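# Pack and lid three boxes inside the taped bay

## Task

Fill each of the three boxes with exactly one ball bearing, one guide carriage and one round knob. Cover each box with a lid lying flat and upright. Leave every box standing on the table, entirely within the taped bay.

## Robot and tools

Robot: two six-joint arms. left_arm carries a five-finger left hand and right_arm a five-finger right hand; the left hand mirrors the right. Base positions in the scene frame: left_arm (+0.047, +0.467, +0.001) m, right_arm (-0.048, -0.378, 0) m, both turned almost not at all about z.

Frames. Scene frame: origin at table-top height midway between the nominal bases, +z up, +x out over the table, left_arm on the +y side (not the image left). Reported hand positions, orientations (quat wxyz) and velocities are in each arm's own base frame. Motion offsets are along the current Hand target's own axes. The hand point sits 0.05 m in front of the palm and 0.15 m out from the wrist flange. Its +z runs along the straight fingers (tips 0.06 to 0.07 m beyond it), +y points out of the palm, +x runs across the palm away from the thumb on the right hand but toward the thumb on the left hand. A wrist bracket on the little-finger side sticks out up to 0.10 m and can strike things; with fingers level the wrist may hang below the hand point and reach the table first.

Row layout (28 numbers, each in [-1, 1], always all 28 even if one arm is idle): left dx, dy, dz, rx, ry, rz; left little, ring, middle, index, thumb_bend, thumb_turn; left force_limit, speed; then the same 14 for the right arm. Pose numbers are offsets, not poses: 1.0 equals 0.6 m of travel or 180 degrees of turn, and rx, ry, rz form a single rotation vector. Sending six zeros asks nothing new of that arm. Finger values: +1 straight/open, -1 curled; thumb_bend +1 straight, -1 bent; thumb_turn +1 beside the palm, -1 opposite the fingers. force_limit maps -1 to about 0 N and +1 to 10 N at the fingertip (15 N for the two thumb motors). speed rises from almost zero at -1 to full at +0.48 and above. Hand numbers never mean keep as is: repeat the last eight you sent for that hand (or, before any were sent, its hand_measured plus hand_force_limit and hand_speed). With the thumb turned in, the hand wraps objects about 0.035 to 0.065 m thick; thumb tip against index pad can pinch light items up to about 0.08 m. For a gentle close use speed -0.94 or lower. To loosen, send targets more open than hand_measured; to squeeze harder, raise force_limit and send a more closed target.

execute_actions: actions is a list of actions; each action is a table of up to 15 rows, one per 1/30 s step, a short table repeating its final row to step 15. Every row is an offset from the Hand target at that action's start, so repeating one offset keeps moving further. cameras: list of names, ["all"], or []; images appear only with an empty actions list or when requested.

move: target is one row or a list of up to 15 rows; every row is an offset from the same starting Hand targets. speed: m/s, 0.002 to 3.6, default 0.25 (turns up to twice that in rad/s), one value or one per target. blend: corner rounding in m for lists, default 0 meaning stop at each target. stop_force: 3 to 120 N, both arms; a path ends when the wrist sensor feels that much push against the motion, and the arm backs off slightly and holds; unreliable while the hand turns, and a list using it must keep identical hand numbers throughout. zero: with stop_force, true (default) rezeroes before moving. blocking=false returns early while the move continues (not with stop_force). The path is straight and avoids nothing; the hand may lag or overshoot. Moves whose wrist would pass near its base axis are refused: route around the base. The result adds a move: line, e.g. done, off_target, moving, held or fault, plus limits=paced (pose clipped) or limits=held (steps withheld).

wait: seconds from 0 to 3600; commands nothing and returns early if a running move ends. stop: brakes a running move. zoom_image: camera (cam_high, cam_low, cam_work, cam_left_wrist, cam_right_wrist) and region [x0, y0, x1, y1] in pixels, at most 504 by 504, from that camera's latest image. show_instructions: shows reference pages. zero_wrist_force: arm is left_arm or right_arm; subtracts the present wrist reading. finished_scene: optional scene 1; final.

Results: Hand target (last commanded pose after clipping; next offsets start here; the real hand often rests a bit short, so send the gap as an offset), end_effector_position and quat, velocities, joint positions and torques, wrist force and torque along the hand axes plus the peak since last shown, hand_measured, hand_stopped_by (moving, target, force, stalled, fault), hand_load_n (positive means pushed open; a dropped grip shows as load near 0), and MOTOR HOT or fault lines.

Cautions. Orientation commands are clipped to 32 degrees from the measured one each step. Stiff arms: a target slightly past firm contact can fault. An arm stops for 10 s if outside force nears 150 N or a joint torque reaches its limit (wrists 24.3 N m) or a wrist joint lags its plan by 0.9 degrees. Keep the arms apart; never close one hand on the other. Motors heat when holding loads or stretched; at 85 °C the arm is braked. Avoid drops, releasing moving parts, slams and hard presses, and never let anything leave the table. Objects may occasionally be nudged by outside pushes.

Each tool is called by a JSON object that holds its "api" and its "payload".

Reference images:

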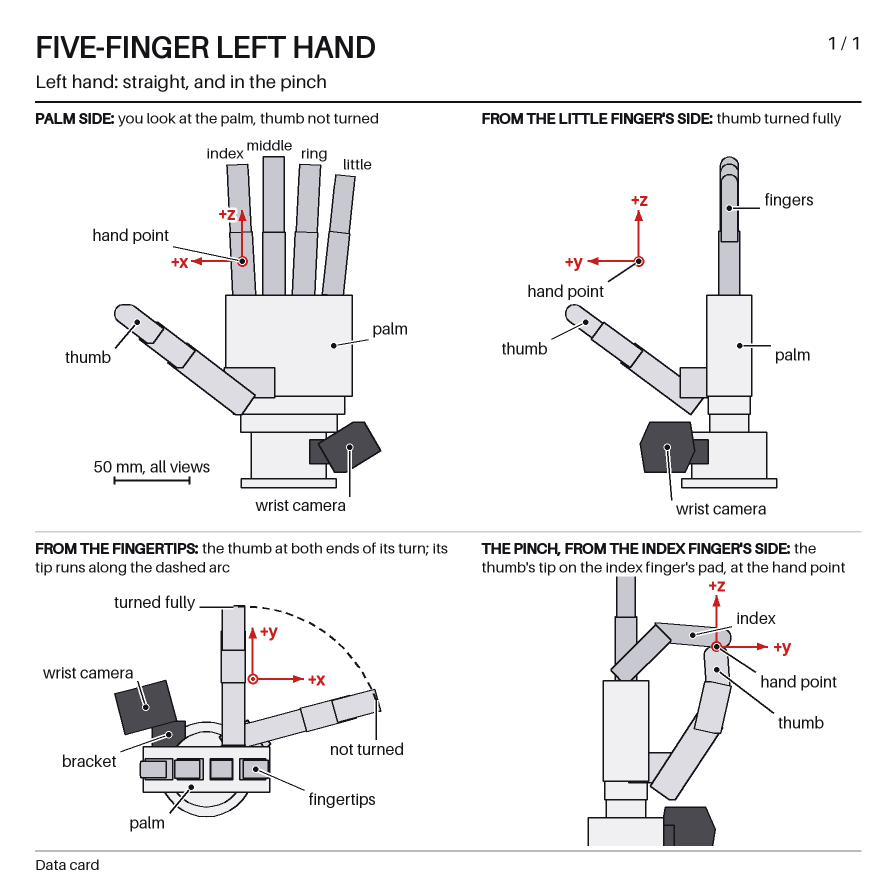

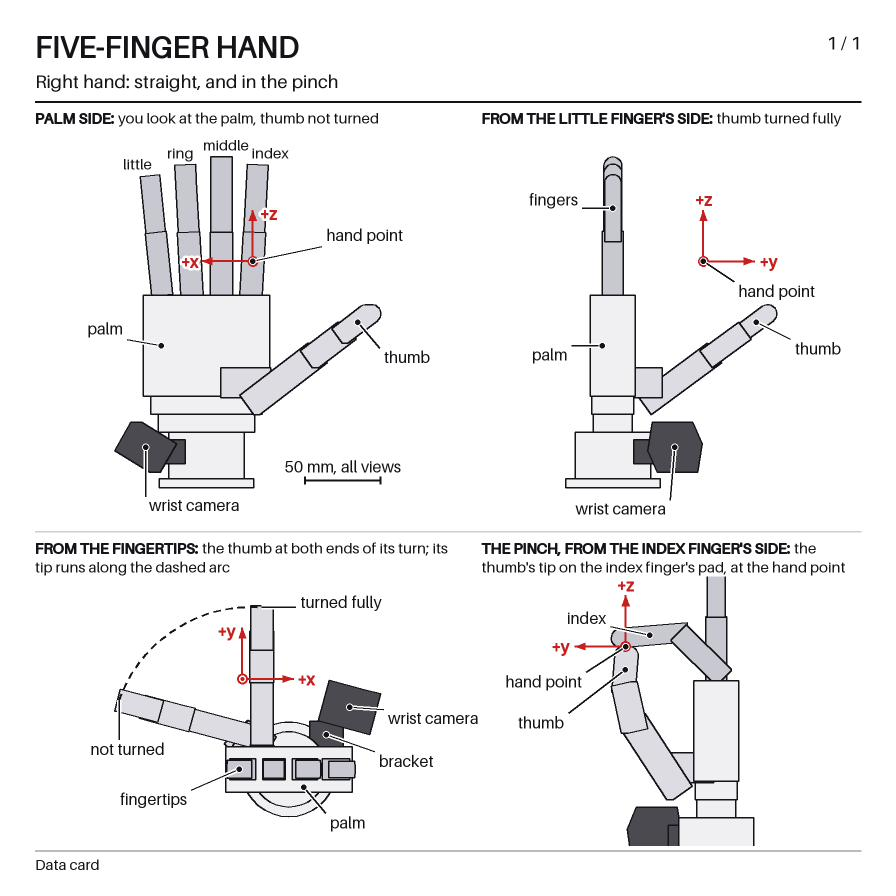

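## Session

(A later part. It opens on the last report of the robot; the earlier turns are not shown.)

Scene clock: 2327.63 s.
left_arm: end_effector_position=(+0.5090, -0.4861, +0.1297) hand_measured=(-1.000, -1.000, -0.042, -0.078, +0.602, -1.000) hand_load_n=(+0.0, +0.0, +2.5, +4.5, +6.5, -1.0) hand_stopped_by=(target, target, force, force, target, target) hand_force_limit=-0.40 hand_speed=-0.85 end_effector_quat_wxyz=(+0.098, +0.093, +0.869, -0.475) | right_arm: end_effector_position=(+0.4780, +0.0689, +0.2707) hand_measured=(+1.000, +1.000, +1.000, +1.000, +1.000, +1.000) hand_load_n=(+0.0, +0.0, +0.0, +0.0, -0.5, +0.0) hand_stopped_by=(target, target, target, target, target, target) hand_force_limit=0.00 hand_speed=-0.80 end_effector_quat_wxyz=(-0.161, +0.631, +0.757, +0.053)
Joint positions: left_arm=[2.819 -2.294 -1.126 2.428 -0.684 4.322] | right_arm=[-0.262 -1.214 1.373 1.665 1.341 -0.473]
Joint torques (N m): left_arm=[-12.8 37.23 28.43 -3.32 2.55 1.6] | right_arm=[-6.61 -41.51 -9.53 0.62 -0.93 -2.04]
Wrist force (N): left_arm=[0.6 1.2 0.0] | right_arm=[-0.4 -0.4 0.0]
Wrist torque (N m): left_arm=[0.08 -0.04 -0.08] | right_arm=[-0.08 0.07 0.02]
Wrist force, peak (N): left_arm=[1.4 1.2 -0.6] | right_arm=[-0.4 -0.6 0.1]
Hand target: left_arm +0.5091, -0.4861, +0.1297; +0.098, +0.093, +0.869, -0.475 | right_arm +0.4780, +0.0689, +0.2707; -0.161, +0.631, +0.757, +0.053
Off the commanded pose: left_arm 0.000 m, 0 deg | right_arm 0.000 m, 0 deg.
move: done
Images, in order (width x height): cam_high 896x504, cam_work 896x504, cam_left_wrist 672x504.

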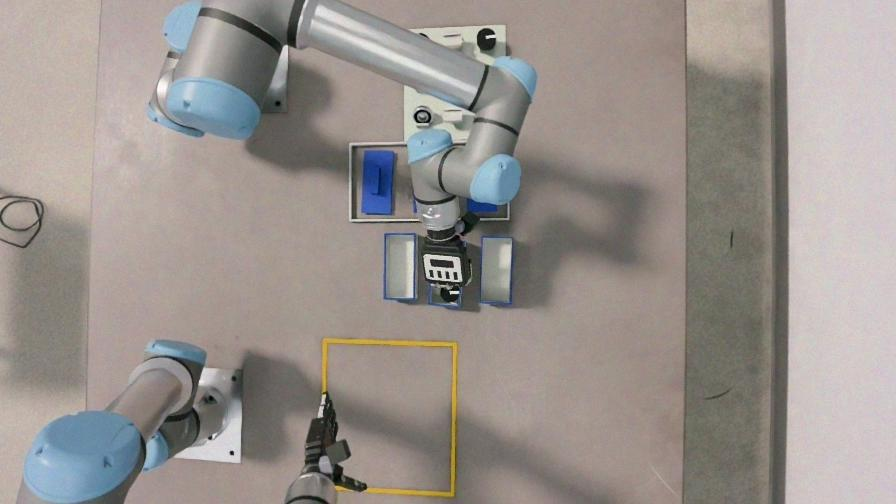

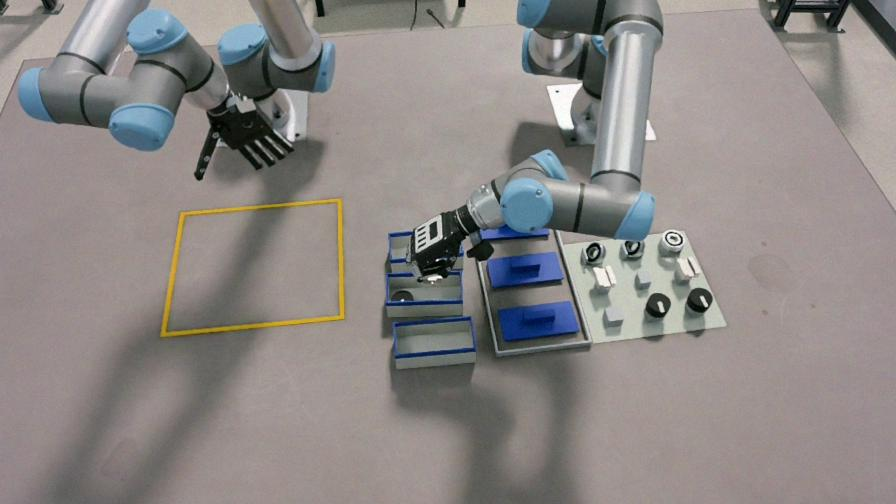

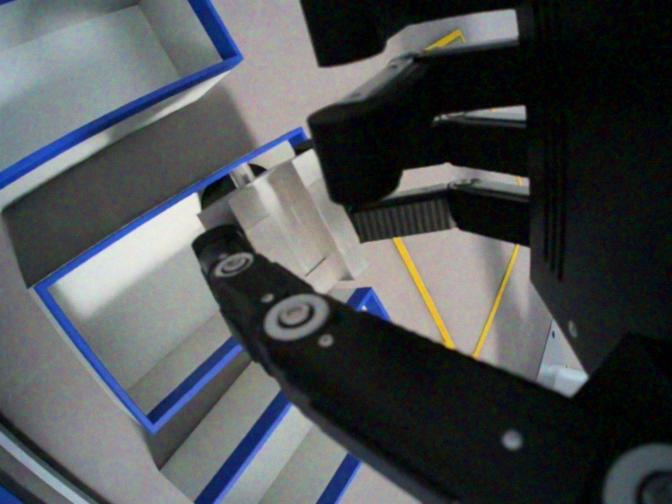

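{"api": "move", "payload": {"target": [0.0211,0.0660,0.0431,0,0,0,-1,-1,-0.2,-0.2,0.6,-1,-0.4,-0.85,0,0,0,0,0,0,1,1,1,1,1,1,0,-0.8], "speed": 0.1, "cameras": ["cam_left_wrist","cam_work","cam_high"]}}

{"api": "zoom_image", "payload": {"camera": "cam_work", "region": [360, 200, 500, 340]}}

{"api": "zoom_image", "payload": {"camera": "cam_high", "region": [400, 220, 500, 320]}}

Scene clock: 2347.00 s.
left_arm: end_effector_position=(+0.5091, -0.4861, +0.0809) hand_measured=(-1.000, -1.000, -0.042, -0.078, +0.602, -1.000) hand_load_n=(+0.0, +0.0, +2.5, +4.5, +6.5, -1.0) hand_stopped_by=(target, target, force, force, target, target) hand_force_limit=-0.40 hand_speed=-0.85 end_effector_quat_wxyz=(+0.098, +0.093, +0.869, -0.475) | right_arm: end_effector_position=(+0.4780, +0.0689, +0.2707) hand_measured=(+1.000, +1.000, +1.000, +1.000, +1.000, +1.000) hand_load_n=(+0.0, +0.0, +0.0, +0.0, -0.5, +0.0) hand_stopped_by=(target, target, target, target, target, target) hand_force_limit=0.00 hand_speed=-0.80 end_effector_quat_wxyz=(-0.161, +0.631, +0.757, +0.053)
Joint positions: left_arm=[2.819 -2.335 -1.185 2.527 -0.684 4.322] | right_arm=[-0.262 -1.214 1.373 1.665 1.341 -0.473]
Joint torques (N m): left_arm=[12.05 36.91 7.85 0.38 0.85 -1.31] | right_arm=[-6.66 -40.87 -9.46 0.64 -0.85 -2]
Wrist force (N): left_arm=[0.5 1.3 -0.2] | right_arm=[-0.3 -0.3 -0.1]
Wrist torque (N m): left_arm=[0.12 -0.05 0.04] | right_arm=[-0.06 0.07 0.02]
Wrist force, peak (N): left_arm=[0.7 1.9 0.1] | right_arm=[-0.4 -0.6 -0.1]
Hand target: left_arm +0.5091, -0.4861, +0.0807; +0.098, +0.093, +0.869, -0.475 | right_arm +0.4780, +0.0689, +0.2707; -0.161, +0.631, +0.757, +0.053
Off the commanded pose: left_arm 0.000 m, 0 deg | right_arm 0.000 m, 0 deg.
move: done
Images, in order (width x height): cam_high 896x504, cam_work 896x504, cam_left_wrist 672x504.

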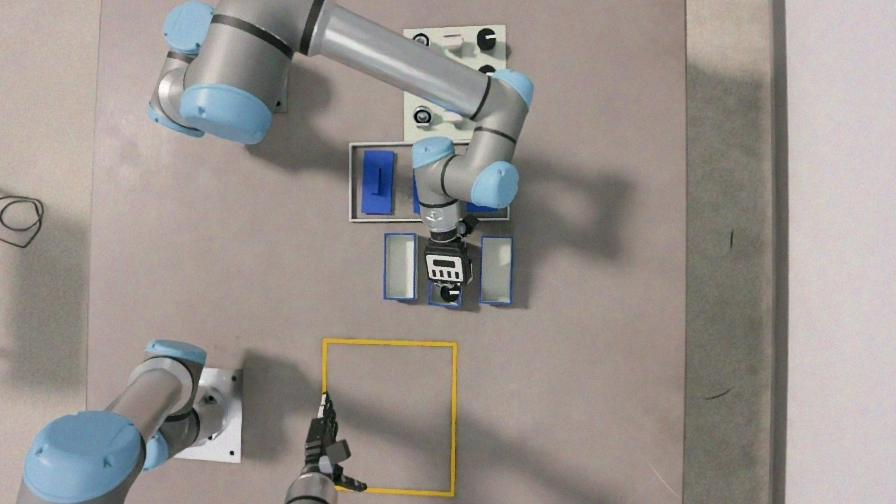

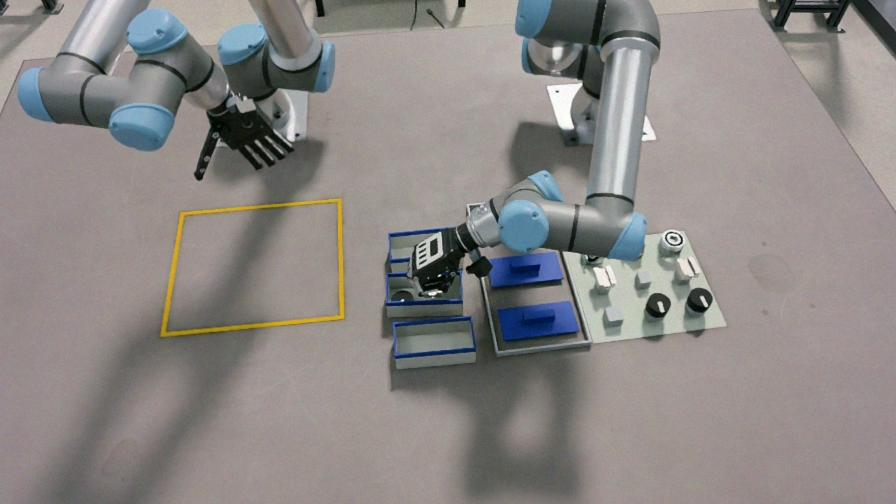

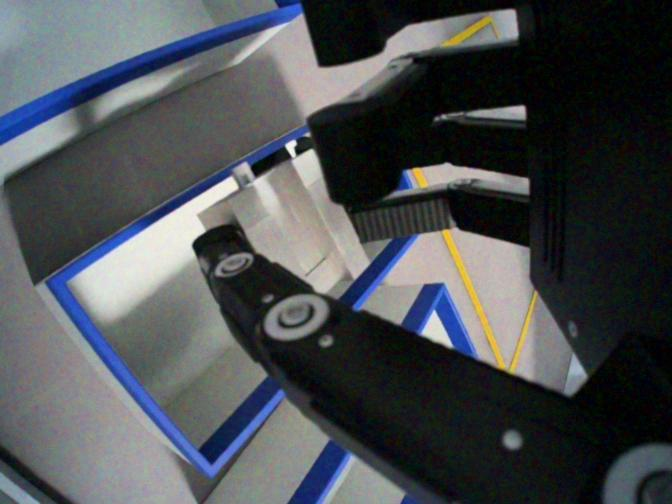

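Scaled by 3.600 from the camera's image (finer frame: 1280x720).

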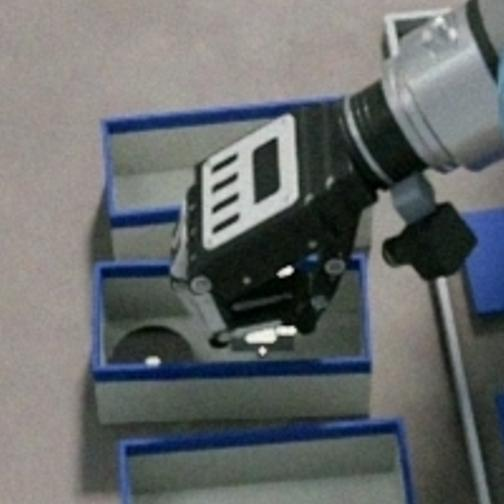

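Scaled by 5.040 from the camera's image (finer frame: 1280x720).

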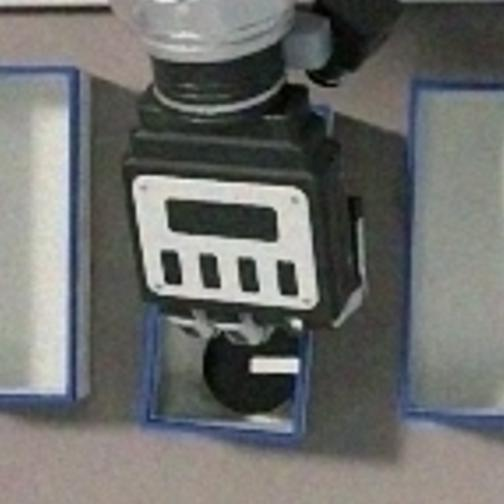

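{"api": "move", "payload": {"target": [[-0.0194,-0.0606,-0.0396,0,0,0,-1,-1,-0.2,-0.2,0.6,-1,-0.4,-0.85,0,0,0,0,0,0,1,1,1,1,1,1,0,-0.8],[0.2026,-0.2598,0.1568,0,0,0,-1,-1,-0.2,-0.2,0.6,-1,-0.4,-0.85,0,0,0,0,0,0,1,1,1,1,1,1,0,-0.8],[0.2371,-0.1520,0.2272,0,0,0,-1,-1,-0.2,-0.2,0.6,-1,-0.4,-0.85,0,0,0,0,0,0,1,1,1,1,1,1,0,-0.8]], "speed": [0.15,0.25,0.15], "blend": [0.02,0.02,0]}}

{"api": "move", "payload": {"target": [0.0110,0.0343,0.0224,0,0,0,-1,-1,-0.2,-0.2,0.6,-1,-0.4,-0.85,0,0,0,0,0,0,1,1,1,1,1,1,0,-0.8], "speed": 0.02, "stop_force": 3, "cameras": ["cam_left_wrist","cam_work","cam_high"]}}

Scene clock: 2434.07 s.
left_arm: end_effector_position=(+0.3599, -0.6398, +0.0457) hand_measured=(-1.000, -1.000, -0.042, -0.078, +0.602, -1.000) hand_load_n=(+0.0, +0.0, +2.5, +4.5, +6.5, -1.0) hand_stopped_by=(target, target, force, force, target, target) hand_force_limit=-0.40 hand_speed=-0.85 end_effector_quat_wxyz=(+0.098, +0.093, +0.869, -0.475) | right_arm: end_effector_position=(+0.4780, +0.0689, +0.2707) hand_measured=(+1.000, +1.000, +1.000, +1.000, +1.000, +1.000) hand_load_n=(+0.0, +0.5, +0.0, +0.0, +0.0, +0.0) hand_stopped_by=(target, target, target, target, target, target) hand_force_limit=0.00 hand_speed=-0.80 end_effector_quat_wxyz=(-0.161, +0.631, +0.757, +0.053)
Joint positions: left_arm=[2.455 -2.292 -1.304 2.872 -0.926 3.94] | right_arm=[-0.262 -1.214 1.373 1.665 1.341 -0.473]
Joint torques (N m): left_arm=[-14.86 37.92 7.17 1.14 -0.82 -1.39] | right_arm=[-5.99 -40.55 -9.7 0.68 -0.81 -2.07]
Wrist force (N): left_arm=[0.5 0.7 0.0] | right_arm=[-0.2 -0.5 0.0]
Wrist torque (N m): left_arm=[-0.02 -0.07 0.11] | right_arm=[-0.10 0.05 0.02]
Wrist force, peak (N): left_arm=[0.8 2.3 0.4] | right_arm=[-0.2 -0.7 -0.1]
Hand target: left_arm +0.3599, -0.6398, +0.0455; +0.098, +0.093, +0.869, -0.475 | right_arm +0.4780, +0.0689, +0.2707; -0.161, +0.631, +0.757, +0.053
Off the commanded pose: left_arm 0.000 m, 0 deg | right_arm 0.000 m, 0 deg.
move: done

Scene clock: 2436.40 s.
left_arm: end_effector_position=(+0.3599, -0.6398, +0.0237) hand_measured=(-1.000, -1.000, -0.042, -0.078, +0.602, -1.000) hand_load_n=(+0.0, +0.5, +2.5, +4.5, +6.5, -1.0) hand_stopped_by=(target, target, force, force, target, target) hand_force_limit=-0.40 hand_speed=-0.85 end_effector_quat_wxyz=(+0.098, +0.093, +0.869, -0.475) | right_arm: end_effector_position=(+0.4780, +0.0689, +0.2707) hand_measured=(+1.000, +1.000, +1.000, +1.000, +1.000, +1.000) hand_load_n=(+0.0, +0.0, +0.0, +0.0, +0.0, +0.0) hand_stopped_by=(target, target, target, target, target, target) hand_force_limit=0.00 hand_speed=-0.80 end_effector_quat_wxyz=(-0.161, +0.631, +0.757, +0.053)
Joint positions: left_arm=[2.455 -2.317 -1.323 2.915 -0.926 3.94] | right_arm=[-0.262 -1.214 1.373 1.665 1.341 -0.473]
Joint torques (N m): left_arm=[-10.26 64.91 28.38 -2.71 0.09 0.59] | right_arm=[-5.91 -40.27 -9.12 0.67 -0.98 -2.01]
Wrist force (N): left_arm=[0.8 1.0 0.0] | right_arm=[-0.4 -0.3 0.1]
Wrist torque (N m): left_arm=[0.01 -0.12 0.14] | right_arm=[-0.08 0.07 0.01]
Wrist force, peak (N): left_arm=[0.3 -5.1 -2.5] | right_arm=[-0.1 -0.7 0.0]
Hand target: left_arm +0.3599, -0.6398, +0.0237; +0.098, +0.093, +0.869, -0.475 (not the last commanded pose) | right_arm +0.4780, +0.0689, +0.2707; -0.161, +0.631, +0.757, +0.053
Off the commanded pose: left_arm 0.004 m, 0 deg | right_arm 0.000 m, 0 deg.
move: contact (left_arm)
Images, in order (width x height): cam_high 896x504, cam_work 896x504, cam_left_wrist 672x504.

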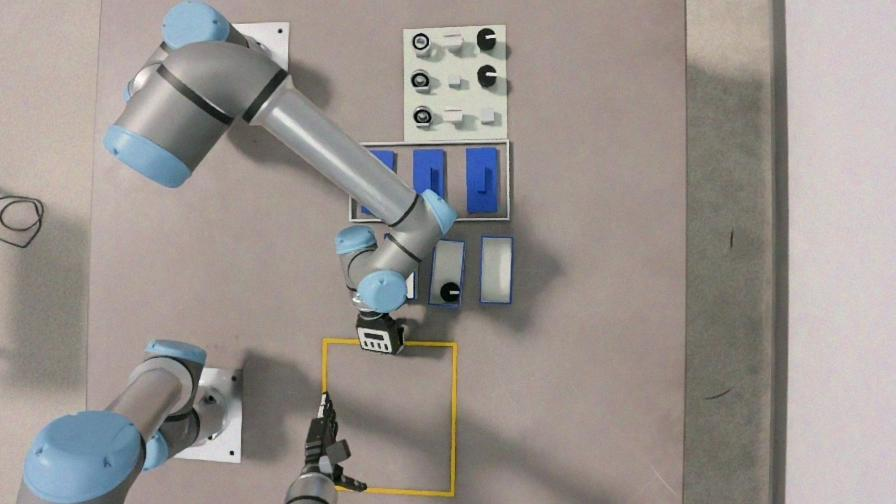

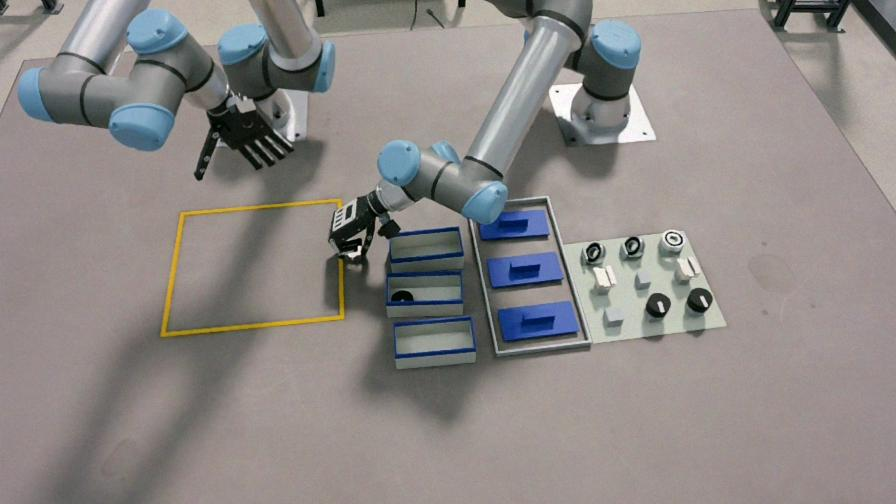

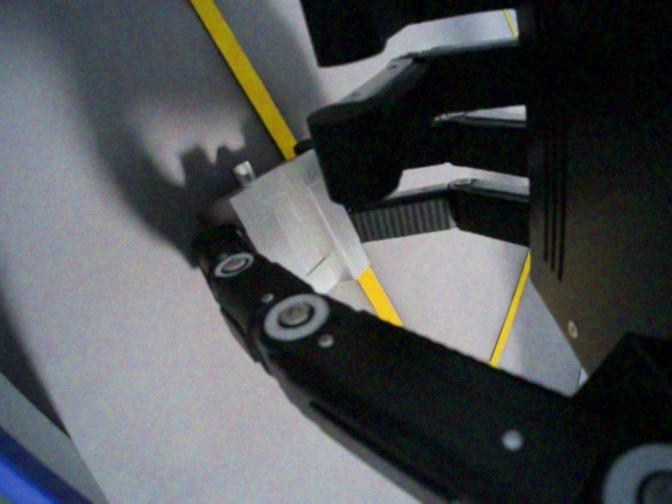

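{"api": "move", "payload": {"target": [0.0004,0.0011,0.0007,0,0,0,-1,-1,-0.2,-0.2,0.6,-1,-0.4,-0.85,0,0,0,0,0,0,1,1,1,1,1,1,0,-0.8], "speed": 0.02}}

{"api": "move", "payload": {"target": [0,0,0,0,0,0,-1,-1,0.2,0.2,0.74,-1,-0.4,-0.85,0,0,0,0,0,0,1,1,1,1,1,1,0,-0.8], "speed": 0.02}}

{"api": "move", "payload": {"target": [-0.0129,0.0029,0.0019,0,0,0,-1,-1,0.2,0.2,0.74,-1,-0.4,-0.85,0,0,0,0,0,0,1,1,1,1,1,1,0,-0.8], "speed": 0.03, "cameras": ["cam_left_wrist"]}}

Scene clock: 2446.90 s.
left_arm: end_effector_position=(+0.3599, -0.6398, +0.0229) hand_measured=(-1.000, -1.000, -0.042, -0.078, +0.602, -1.000) hand_load_n=(+0.0, +0.0, +3.0, +4.5, +6.0, -1.5) hand_stopped_by=(target, target, force, force, target, target) hand_force_limit=-0.40 hand_speed=-0.85 end_effector_quat_wxyz=(+0.098, +0.093, +0.869, -0.475) | right_arm: end_effector_position=(+0.4780, +0.0689, +0.2707) hand_measured=(+1.000, +1.000, +1.000, +1.000, +1.000, +1.000) hand_load_n=(+0.0, +0.0, +0.0, +0.0, +0.0, +0.0) hand_stopped_by=(target, target, target, target, target, target) hand_force_limit=0.00 hand_speed=-0.80 end_effector_quat_wxyz=(-0.161, +0.631, +0.757, +0.053)
Joint positions: left_arm=[2.455 -2.317 -1.324 2.917 -0.926 3.94] | right_arm=[-0.262 -1.214 1.373 1.665 1.341 -0.473]
Joint torques (N m): left_arm=[-12.07 35.57 4.75 1.17 -0.52 -0.92] | right_arm=[-6.38 -40.56 -9.6 0.63 -0.82 -1.97]
Wrist force (N): left_arm=[0.3 -3.7 -2.2] | right_arm=[-0.3 -0.3 0.0]
Wrist torque (N m): left_arm=[-0.25 -0.17 0.24] | right_arm=[-0.07 0.06 0.01]
Wrist force, peak (N): left_arm=[0.3 -3.7 -2.2] | right_arm=[-0.6 -0.5 0.1]
Hand target: left_arm +0.3598, -0.6398, +0.0229; +0.098, +0.093, +0.869, -0.475 | right_arm +0.4780, +0.0689, +0.2707; -0.161, +0.631, +0.757, +0.053
Off the commanded pose: left_arm 0.000 m, 0 deg | right_arm 0.000 m, 0 deg.
move: done

Scene clock: 2447.83 s.
left_arm: end_effector_position=(+0.3598, -0.6398, +0.0228) hand_measured=(-1.000, -1.000, +0.200, +0.200, +0.740, -1.000) hand_load_n=(+0.0, +0.0, +0.0, +0.0, +0.0, +0.0) hand_stopped_by=(target, target, target, target, target, target) hand_force_limit=-0.40 hand_speed=-0.85 end_effector_quat_wxyz=(+0.098, +0.093, +0.869, -0.475) | right_arm: end_effector_position=(+0.4780, +0.0689, +0.2707) hand_measured=(+1.000, +1.000, +1.000, +1.000, +1.000, +1.000) hand_load_n=(-0.5, +0.0, +0.0, +0.0, +0.0, +0.0) hand_stopped_by=(target, target, target, target, target, target) hand_force_limit=0.00 hand_speed=-0.80 end_effector_quat_wxyz=(-0.161, +0.631, +0.757, +0.053)
Joint positions: left_arm=[2.455 -2.317 -1.324 2.917 -0.926 3.94] | right_arm=[-0.262 -1.214 1.373 1.665 1.341 -0.473]
Joint torques (N m): left_arm=[-14.37 38.25 7.45 1.24 -1.04 -1.4] | right_arm=[-6.05 -40.89 -9.79 0.69 -0.87 -1.9]
Wrist force (N): left_arm=[0.4 -0.1 -0.5] | right_arm=[-0.4 -0.4 0.2]
Wrist torque (N m): left_arm=[-0.06 -0.09 0.16] | right_arm=[-0.09 0.06 0.01]
Wrist force, peak (N): left_arm=[-0.7 -3.3 -3.4] | right_arm=[-0.4 -0.5 0.2]
Hand target: left_arm +0.3598, -0.6398, +0.0229; +0.098, +0.093, +0.869, -0.475 | right_arm +0.4780, +0.0689, +0.2707; -0.161, +0.631, +0.757, +0.053
Off the commanded pose: left_arm 0.000 m, 0 deg | right_arm 0.000 m, 0 deg.
move: done

Scene clock: 2448.53 s.
left_arm: end_effector_position=(+0.3677, -0.6403, +0.0228) hand_measured=(-1.000, -1.000, +0.200, +0.200, +0.740, -1.000) hand_load_n=(+0.0, +0.0, +0.0, +0.0, +0.0, +0.0) hand_stopped_by=(target, target, target, target, target, target) hand_force_limit=-0.40 hand_speed=-0.85 end_effector_quat_wxyz=(+0.098, +0.093, +0.869, -0.475) | right_arm: end_effector_position=(+0.4780, +0.0689, +0.2707) hand_measured=(+1.000, +1.000, +1.000, +1.000, +1.000, +1.000) hand_load_n=(+0.0, +0.0, +0.0, +0.0, +0.0, +0.0) hand_stopped_by=(target, target, target, target, target, target) hand_force_limit=0.00 hand_speed=-0.80 end_effector_quat_wxyz=(-0.161, +0.631, +0.757, +0.053)
Joint positions: left_arm=[2.463 -2.33 -1.302 2.903 -0.92 3.946] | right_arm=[-0.262 -1.214 1.373 1.665 1.341 -0.473]
Joint torques (N m): left_arm=[11.65 35.2 28.17 -2.82 2.16 1.42] | right_arm=[-6.57 -40 -9.31 0.68 -0.92 -2]
Wrist force (N): left_arm=[0.5 -0.2 -0.7] | right_arm=[-0.3 -0.4 0.1]
Wrist torque (N m): left_arm=[-0.05 -0.12 -0.02] | right_arm=[-0.08 0.05 0.02]
Wrist force, peak (N): left_arm=[0.9 0.0 -0.7] | right_arm=[-0.3 -0.7 0.1]
Hand target: left_arm +0.3678, -0.6403, +0.0228; +0.098, +0.093, +0.869, -0.475 | right_arm +0.4780, +0.0689, +0.2707; -0.161, +0.631, +0.757, +0.053
Off the commanded pose: left_arm 0.000 m, 0 deg | right_arm 0.000 m, 0 deg.
move: done

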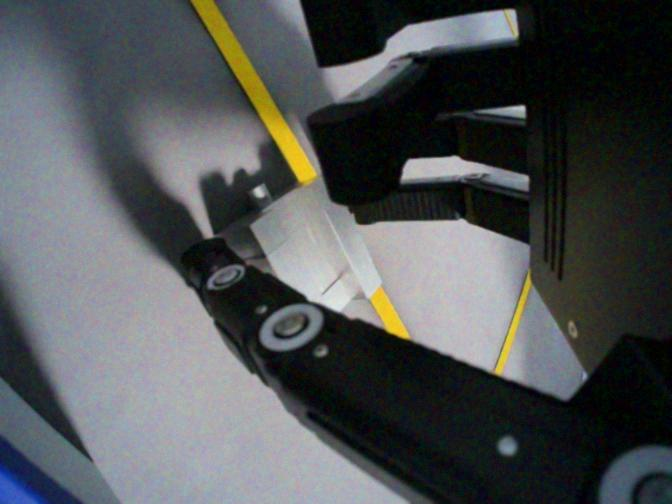

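{"api": "move", "payload": {"target": [0,0,0,0,0,0,-1,-1,0.2,0.2,0.6,-1,-0.4,-0.85,0,0,0,0,0,0,1,1,1,1,1,1,0,-0.8], "speed": 0.03}}

{"api": "move", "payload": {"target": [0,0,0,0,0,0,-1,-1,-0.21,-0.21,0.6,-1,-0.4,-0.85,0,0,0,0,0,0,1,1,1,1,1,1,0,-0.8], "speed": 0.03}}

{"api": "move", "payload": {"target": [-0.0518,-0.1616,-0.1054,0,0,0,-1,-1,-0.21,-0.21,0.6,-1,-0.4,-0.85,0,0,0,0,0,0,1,1,1,1,1,1,0,-0.8], "speed": 0.15, "cameras": ["cam_left_wrist"]}}

Scene clock: 2458.67 s.
left_arm: end_effector_position=(+0.3678, -0.6403, +0.0228) hand_measured=(-1.000, -1.000, +0.200, +0.200, +0.600, -1.000) hand_load_n=(+0.5, +0.0, +0.0, +0.0, +0.5, +0.0) hand_stopped_by=(target, target, target, target, target, target) hand_force_limit=-0.40 hand_speed=-0.85 end_effector_quat_wxyz=(+0.098, +0.093, +0.869, -0.475) | right_arm: end_effector_position=(+0.4780, +0.0689, +0.2707) hand_measured=(+1.000, +1.000, +1.000, +1.000, +1.000, +1.000) hand_load_n=(+0.0, +0.0, +0.0, +0.0, +0.0, +0.0) hand_stopped_by=(target, target, target, target, target, target) hand_force_limit=0.00 hand_speed=-0.80 end_effector_quat_wxyz=(-0.161, +0.631, +0.757, +0.053)
Joint positions: left_arm=[2.463 -2.33 -1.301 2.903 -0.92 3.946] | right_arm=[-0.262 -1.214 1.373 1.665 1.341 -0.473]
Joint torques (N m): left_arm=[12.16 36.1 28.03 -2.68 2.3 1.46] | right_arm=[-6.23 -40.35 -9.75 0.66 -0.95 -2.09]
Wrist force (N): left_arm=[0.2 -0.1 -0.7] | right_arm=[-0.4 -0.3 0.0]
Wrist torque (N m): left_arm=[-0.03 -0.09 -0.04] | right_arm=[-0.07 0.08 0.01]
Wrist force, peak (N): left_arm=[0.2 -0.3 -1.0] | right_arm=[-0.5 -0.6 0.0]
Hand target: left_arm +0.3678, -0.6403, +0.0228; +0.098, +0.093, +0.869, -0.475 | right_arm +0.4780, +0.0689, +0.2707; -0.161, +0.631, +0.757, +0.053
Off the commanded pose: left_arm 0.000 m, 0 deg | right_arm 0.000 m, 0 deg.
move: done

Scene clock: 2459.60 s.
left_arm: end_effector_position=(+0.3678, -0.6403, +0.0228) hand_measured=(-1.000, -1.000, -0.034, -0.076, +0.602, -1.000) hand_load_n=(+0.0, +0.0, +2.0, +3.5, +4.5, +0.0) hand_stopped_by=(target, target, force, force, target, target) hand_force_limit=-0.40 hand_speed=-0.85 end_effector_quat_wxyz=(+0.098, +0.093, +0.869, -0.475) | right_arm: end_effector_position=(+0.4780, +0.0689, +0.2707) hand_measured=(+1.000, +1.000, +1.000, +1.000, +1.000, +1.000) hand_load_n=(+0.0, +0.0, +0.0, +0.0, +0.0, +0.0) hand_stopped_by=(target, target, target, target, target, target) hand_force_limit=0.00 hand_speed=-0.80 end_effector_quat_wxyz=(-0.161, +0.631, +0.757, +0.053)
Joint positions: left_arm=[2.463 -2.33 -1.301 2.903 -0.92 3.946] | right_arm=[-0.262 -1.214 1.373 1.665 1.341 -0.473]
Joint torques (N m): left_arm=[10.92 37.35 27.44 -2.34 2.02 1.36] | right_arm=[-5.84 -39.94 -10.03 0.71 -0.88 -2.04]
Wrist force (N): left_arm=[0.6 0.3 -0.4] | right_arm=[-0.4 -0.4 0.1]
Wrist torque (N m): left_arm=[-0.04 -0.11 -0.03] | right_arm=[-0.08 0.07 0.01]
Wrist force, peak (N): left_arm=[0.5 -1.1 -0.8] | right_arm=[-0.4 -0.4 0.2]
Hand target: left_arm +0.3678, -0.6403, +0.0228; +0.098, +0.093, +0.869, -0.475 | right_arm +0.4780, +0.0689, +0.2707; -0.161, +0.631, +0.757, +0.053
Off the commanded pose: left_arm 0.000 m, 0 deg | right_arm 0.000 m, 0 deg.
move: done

Scene clock: 2461.07 s.
left_arm: end_effector_position=(+0.3679, -0.6406, +0.1426) hand_measured=(-1.000, -1.000, -0.034, -0.076, +0.602, -1.000) hand_load_n=(+0.0, +0.5, +1.5, +3.5, +4.5, +0.0) hand_stopped_by=(target, target, force, force, target, target) hand_force_limit=-0.40 hand_speed=-0.85 end_effector_quat_wxyz=(+0.098, +0.093, +0.869, -0.475) | right_arm: end_effector_position=(+0.4780, +0.0689, +0.2707) hand_measured=(+1.000, +1.000, +1.000, +1.000, +1.000, +1.000) hand_load_n=(+0.0, -0.5, +0.0, +0.0, -0.5, +0.0) hand_stopped_by=(target, target, target, target, target, target) hand_force_limit=0.00 hand_speed=-0.80 end_effector_quat_wxyz=(-0.161, +0.631, +0.757, +0.053)
Joint positions: left_arm=[2.462 -2.224 -1.16 2.656 -0.92 3.946] | right_arm=[-0.262 -1.214 1.373 1.665 1.341 -0.473]
Joint torques (N m): left_arm=[12.02 64.12 31.22 -2.92 2.37 1.4] | right_arm=[-5.45 -40.53 -9.79 0.69 -0.86 -1.95]
Wrist force (N): left_arm=[0.4 0.2 -0.1] | right_arm=[-0.5 -0.4 0.1]
Wrist torque (N m): left_arm=[-0.07 -0.05 -0.05] | right_arm=[-0.09 0.09 0.01]
Wrist force, peak (N): left_arm=[1.2 1.8 0.8] | right_arm=[-0.5 -0.5 0.2]
Hand target: left_arm +0.3679, -0.6406, +0.1427; +0.098, +0.093, +0.869, -0.475 | right_arm +0.4780, +0.0689, +0.2707; -0.161, +0.631, +0.757, +0.053
Off the commanded pose: left_arm 0.000 m, 0 deg | right_arm 0.000 m, 0 deg.
move: done

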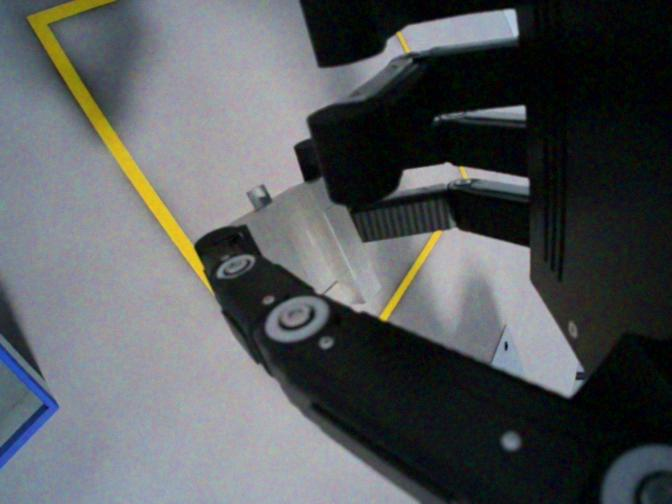

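{"api": "move", "payload": {"target": [[-0.2022,0.2131,-0.1873,0,0,0,-1,-1,-0.21,-0.21,0.6,-1,-0.4,-0.85,0,0,0,0,0,0,1,1,1,1,1,1,0,-0.8],[-0.1806,0.2805,-0.1434,0,0,0,-1,-1,-0.21,-0.21,0.6,-1,-0.4,-0.85,0,0,0,0,0,0,1,1,1,1,1,1,0,-0.8]], "speed": [0.25,0.1], "blend": [0.01,0], "cameras": ["cam_left_wrist","cam_work","cam_high"]}}

{"api": "zoom_image", "payload": {"camera": "cam_work", "region": [360, 200, 500, 340]}}

{"api": "zoom_image", "payload": {"camera": "cam_high", "region": [400, 220, 500, 320]}}

Scene clock: 2478.43 s.
left_arm: end_effector_position=(+0.5082, -0.4860, +0.0804) hand_measured=(-1.000, -1.000, -0.034, -0.076, +0.602, -1.000) hand_load_n=(+0.0, +0.0, +1.5, +3.5, +4.5, +0.0) hand_stopped_by=(target, target, force, force, target, target) hand_force_limit=-0.40 hand_speed=-0.85 end_effector_quat_wxyz=(+0.098, +0.093, +0.869, -0.475) | right_arm: end_effector_position=(+0.4780, +0.0689, +0.2707) hand_measured=(+1.000, +1.000, +1.000, +1.000, +1.000, +1.000) hand_load_n=(+0.0, +0.0, +0.0, +0.0, +0.0, +0.0) hand_stopped_by=(target, target, target, target, target, target) hand_force_limit=0.00 hand_speed=-0.80 end_effector_quat_wxyz=(-0.161, +0.631, +0.757, +0.053)
Joint positions: left_arm=[2.818 -2.333 -1.189 2.53 -0.684 4.322] | right_arm=[-0.262 -1.214 1.373 1.665 1.341 -0.473]
Joint torques (N m): left_arm=[12.64 38.07 6.86 0.79 2.56 -0.54] | right_arm=[-6.36 -39.57 -10.11 0.62 -1.05 -2]
Wrist force (N): left_arm=[0.7 1.5 -0.3] | right_arm=[-0.1 -0.5 -0.1]
Wrist torque (N m): left_arm=[0.14 -0.09 -0.09] | right_arm=[-0.09 0.03 0.03]
Wrist force, peak (N): left_arm=[-0.2 1.6 -1.2] | right_arm=[-0.4 -0.7 0.1]
Hand target: left_arm +0.5082, -0.4860, +0.0802; +0.098, +0.093, +0.869, -0.475 | right_arm +0.4780, +0.0689, +0.2707; -0.161, +0.631, +0.757, +0.053
Off the commanded pose: left_arm 0.000 m, 0 deg | right_arm 0.000 m, 0 deg.
move: done
Images, in order (width x height): cam_high 896x504, cam_work 896x504, cam_left_wrist 672x504.

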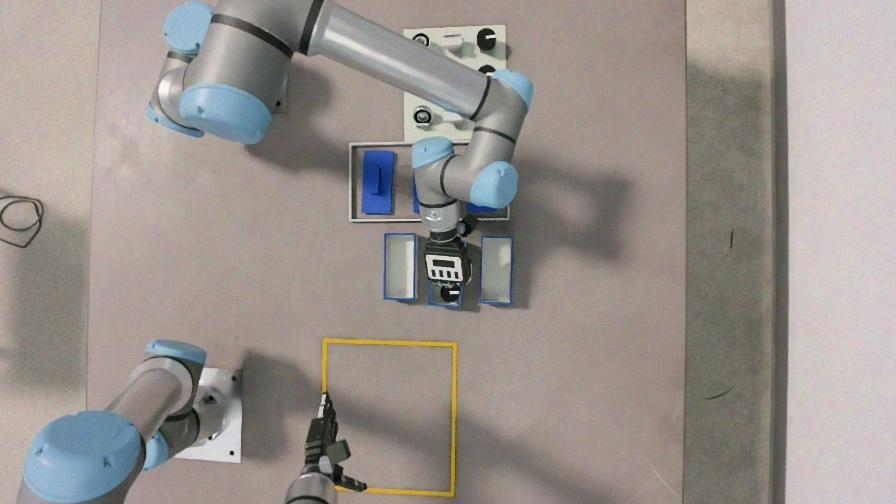

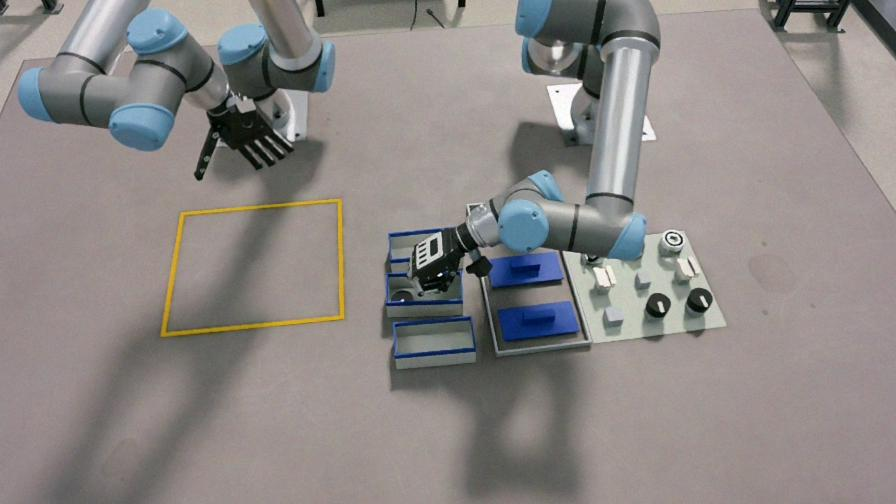

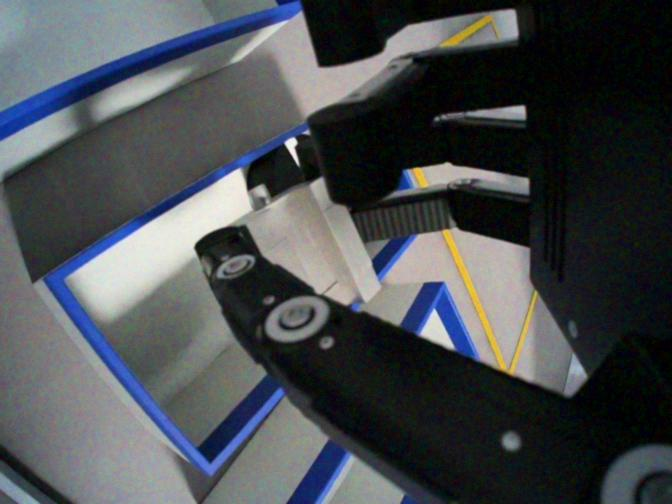

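Scaled by 3.600 from the camera's image (finer frame: 1280x720).

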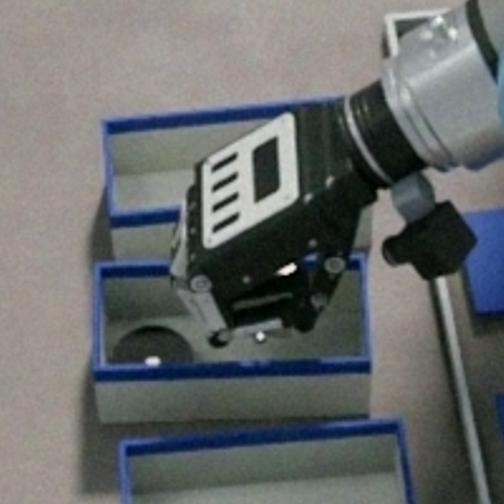

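Scaled by 5.040 from the camera's image (finer frame: 1280x720).

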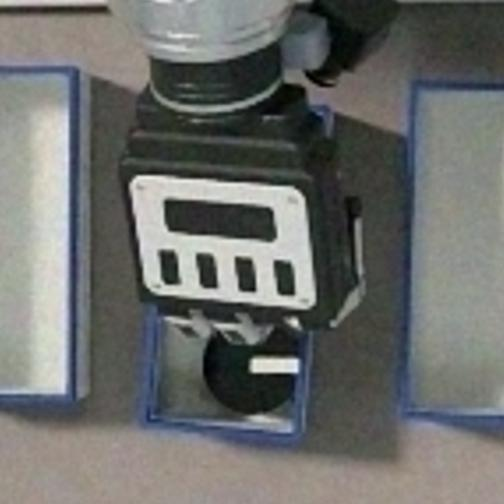

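{"api": "move", "payload": {"target": [0.0238,0.0744,0.0485,0,0,0,-1,-1,-0.21,-0.21,0.6,-1,-0.4,-0.85,0,0,0,0,0,0,1,1,1,1,1,1,0,-0.8], "speed": 0.03, "stop_force": 3, "cameras": ["cam_left_wrist","cam_work","cam_high"]}}

{"api": "zoom_image", "payload": {"camera": "cam_work", "region": [360, 200, 500, 340]}}

{"api": "zoom_image", "payload": {"camera": "cam_high", "region": [400, 220, 500, 320]}}

Scene clock: 2493.83 s.
left_arm: end_effector_position=(+0.5082, -0.4859, +0.0276) hand_measured=(-1.000, -1.000, -0.034, -0.076, +0.602, -1.000) hand_load_n=(+0.0, +0.0, +1.5, +3.5, +4.5, +0.0) hand_stopped_by=(target, target, force, force, target, target) hand_force_limit=-0.40 hand_speed=-0.85 end_effector_quat_wxyz=(+0.098, +0.093, +0.869, -0.475) | right_arm: end_effector_position=(+0.4780, +0.0689, +0.2707) hand_measured=(+1.000, +1.000, +1.000, +1.000, +1.000, +1.000) hand_load_n=(+0.0, +0.0, +0.0, +0.0, +0.0, +0.0) hand_stopped_by=(target, target, target, target, target, target) hand_force_limit=0.00 hand_speed=-0.80 end_effector_quat_wxyz=(-0.161, +0.631, +0.757, +0.053)
Joint positions: left_arm=[2.819 -2.389 -1.235 2.631 -0.684 4.322] | right_arm=[-0.262 -1.214 1.373 1.665 1.341 -0.473]
Joint torques (N m): left_arm=[12.56 66.86 27.74 -3.39 -0.33 1.34] | right_arm=[-6.33 -40.64 -9.5 0.68 -1.01 -2.02]
Wrist force (N): left_arm=[0.6 0.8 -0.5] | right_arm=[-0.4 -0.5 0.1]
Wrist torque (N m): left_arm=[0.10 -0.05 -0.08] | right_arm=[-0.10 0.07 0.01]
Wrist force, peak (N): left_arm=[-0.9 -6.0 -2.3] | right_arm=[-0.6 -0.5 0.3]
Hand target: left_arm +0.5082, -0.4859, +0.0276; +0.098, +0.093, +0.869, -0.475 (not the last commanded pose) | right_arm +0.4780, +0.0689, +0.2707; -0.161, +0.631, +0.757, +0.053
Off the commanded pose: left_arm 0.003 m, 0 deg | right_arm 0.000 m, 0 deg.
move: contact (left_arm)
Images, in order (width x height): cam_high 896x504, cam_work 896x504, cam_left_wrist 672x504.

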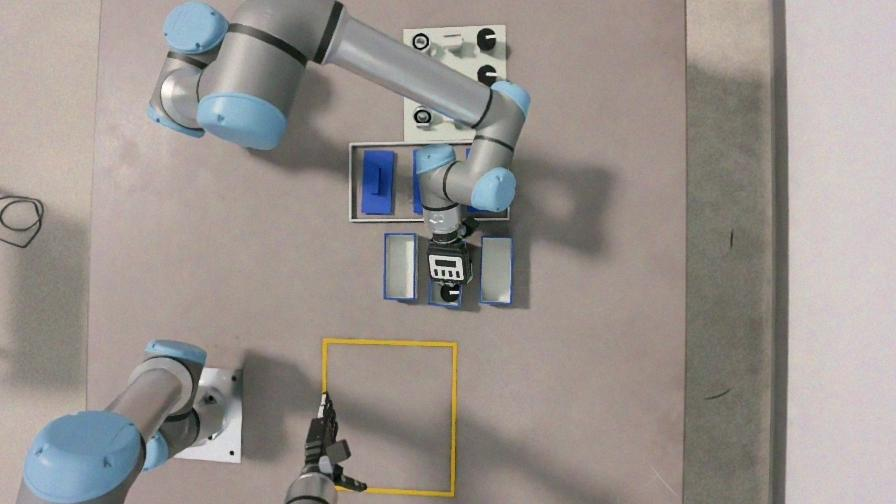

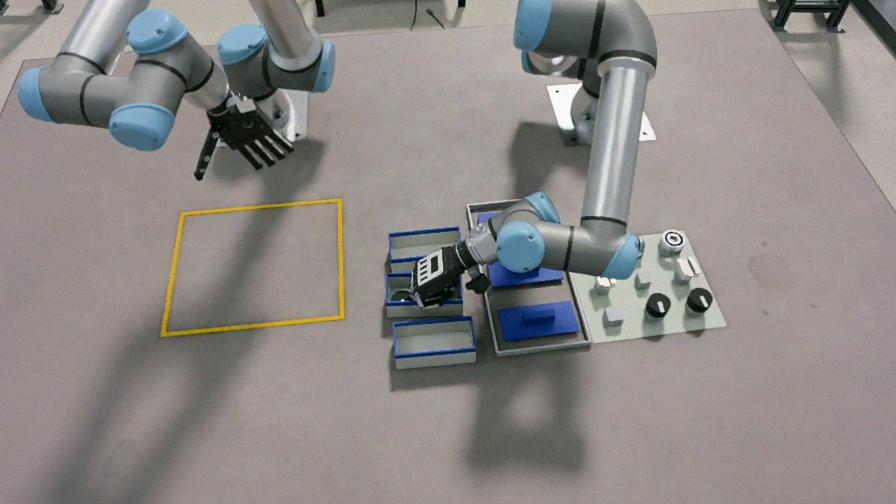

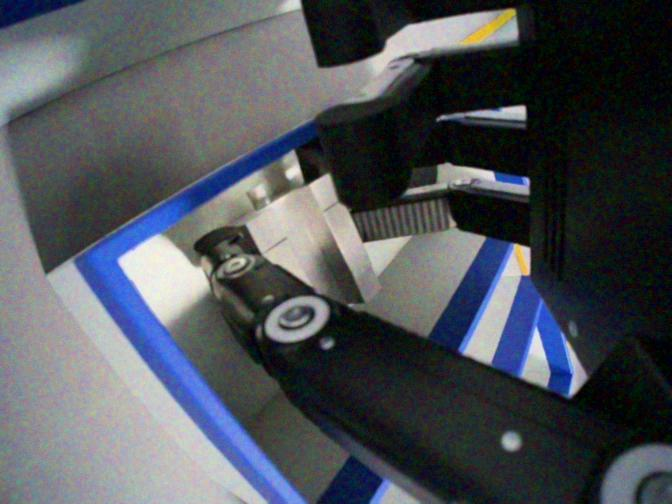

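Scaled by 3.600 from the camera's image (finer frame: 1280x720).

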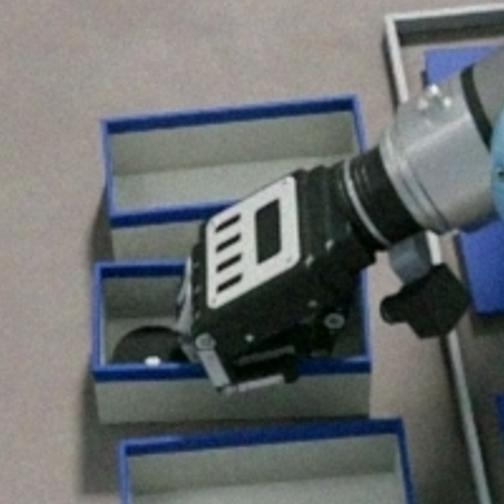

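Scaled by 5.040 from the camera's image (finer frame: 1280x720).

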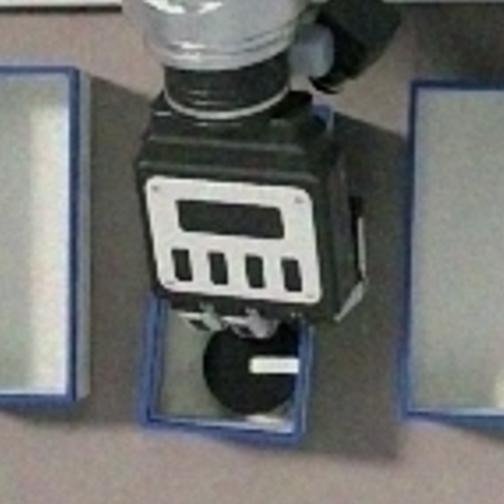

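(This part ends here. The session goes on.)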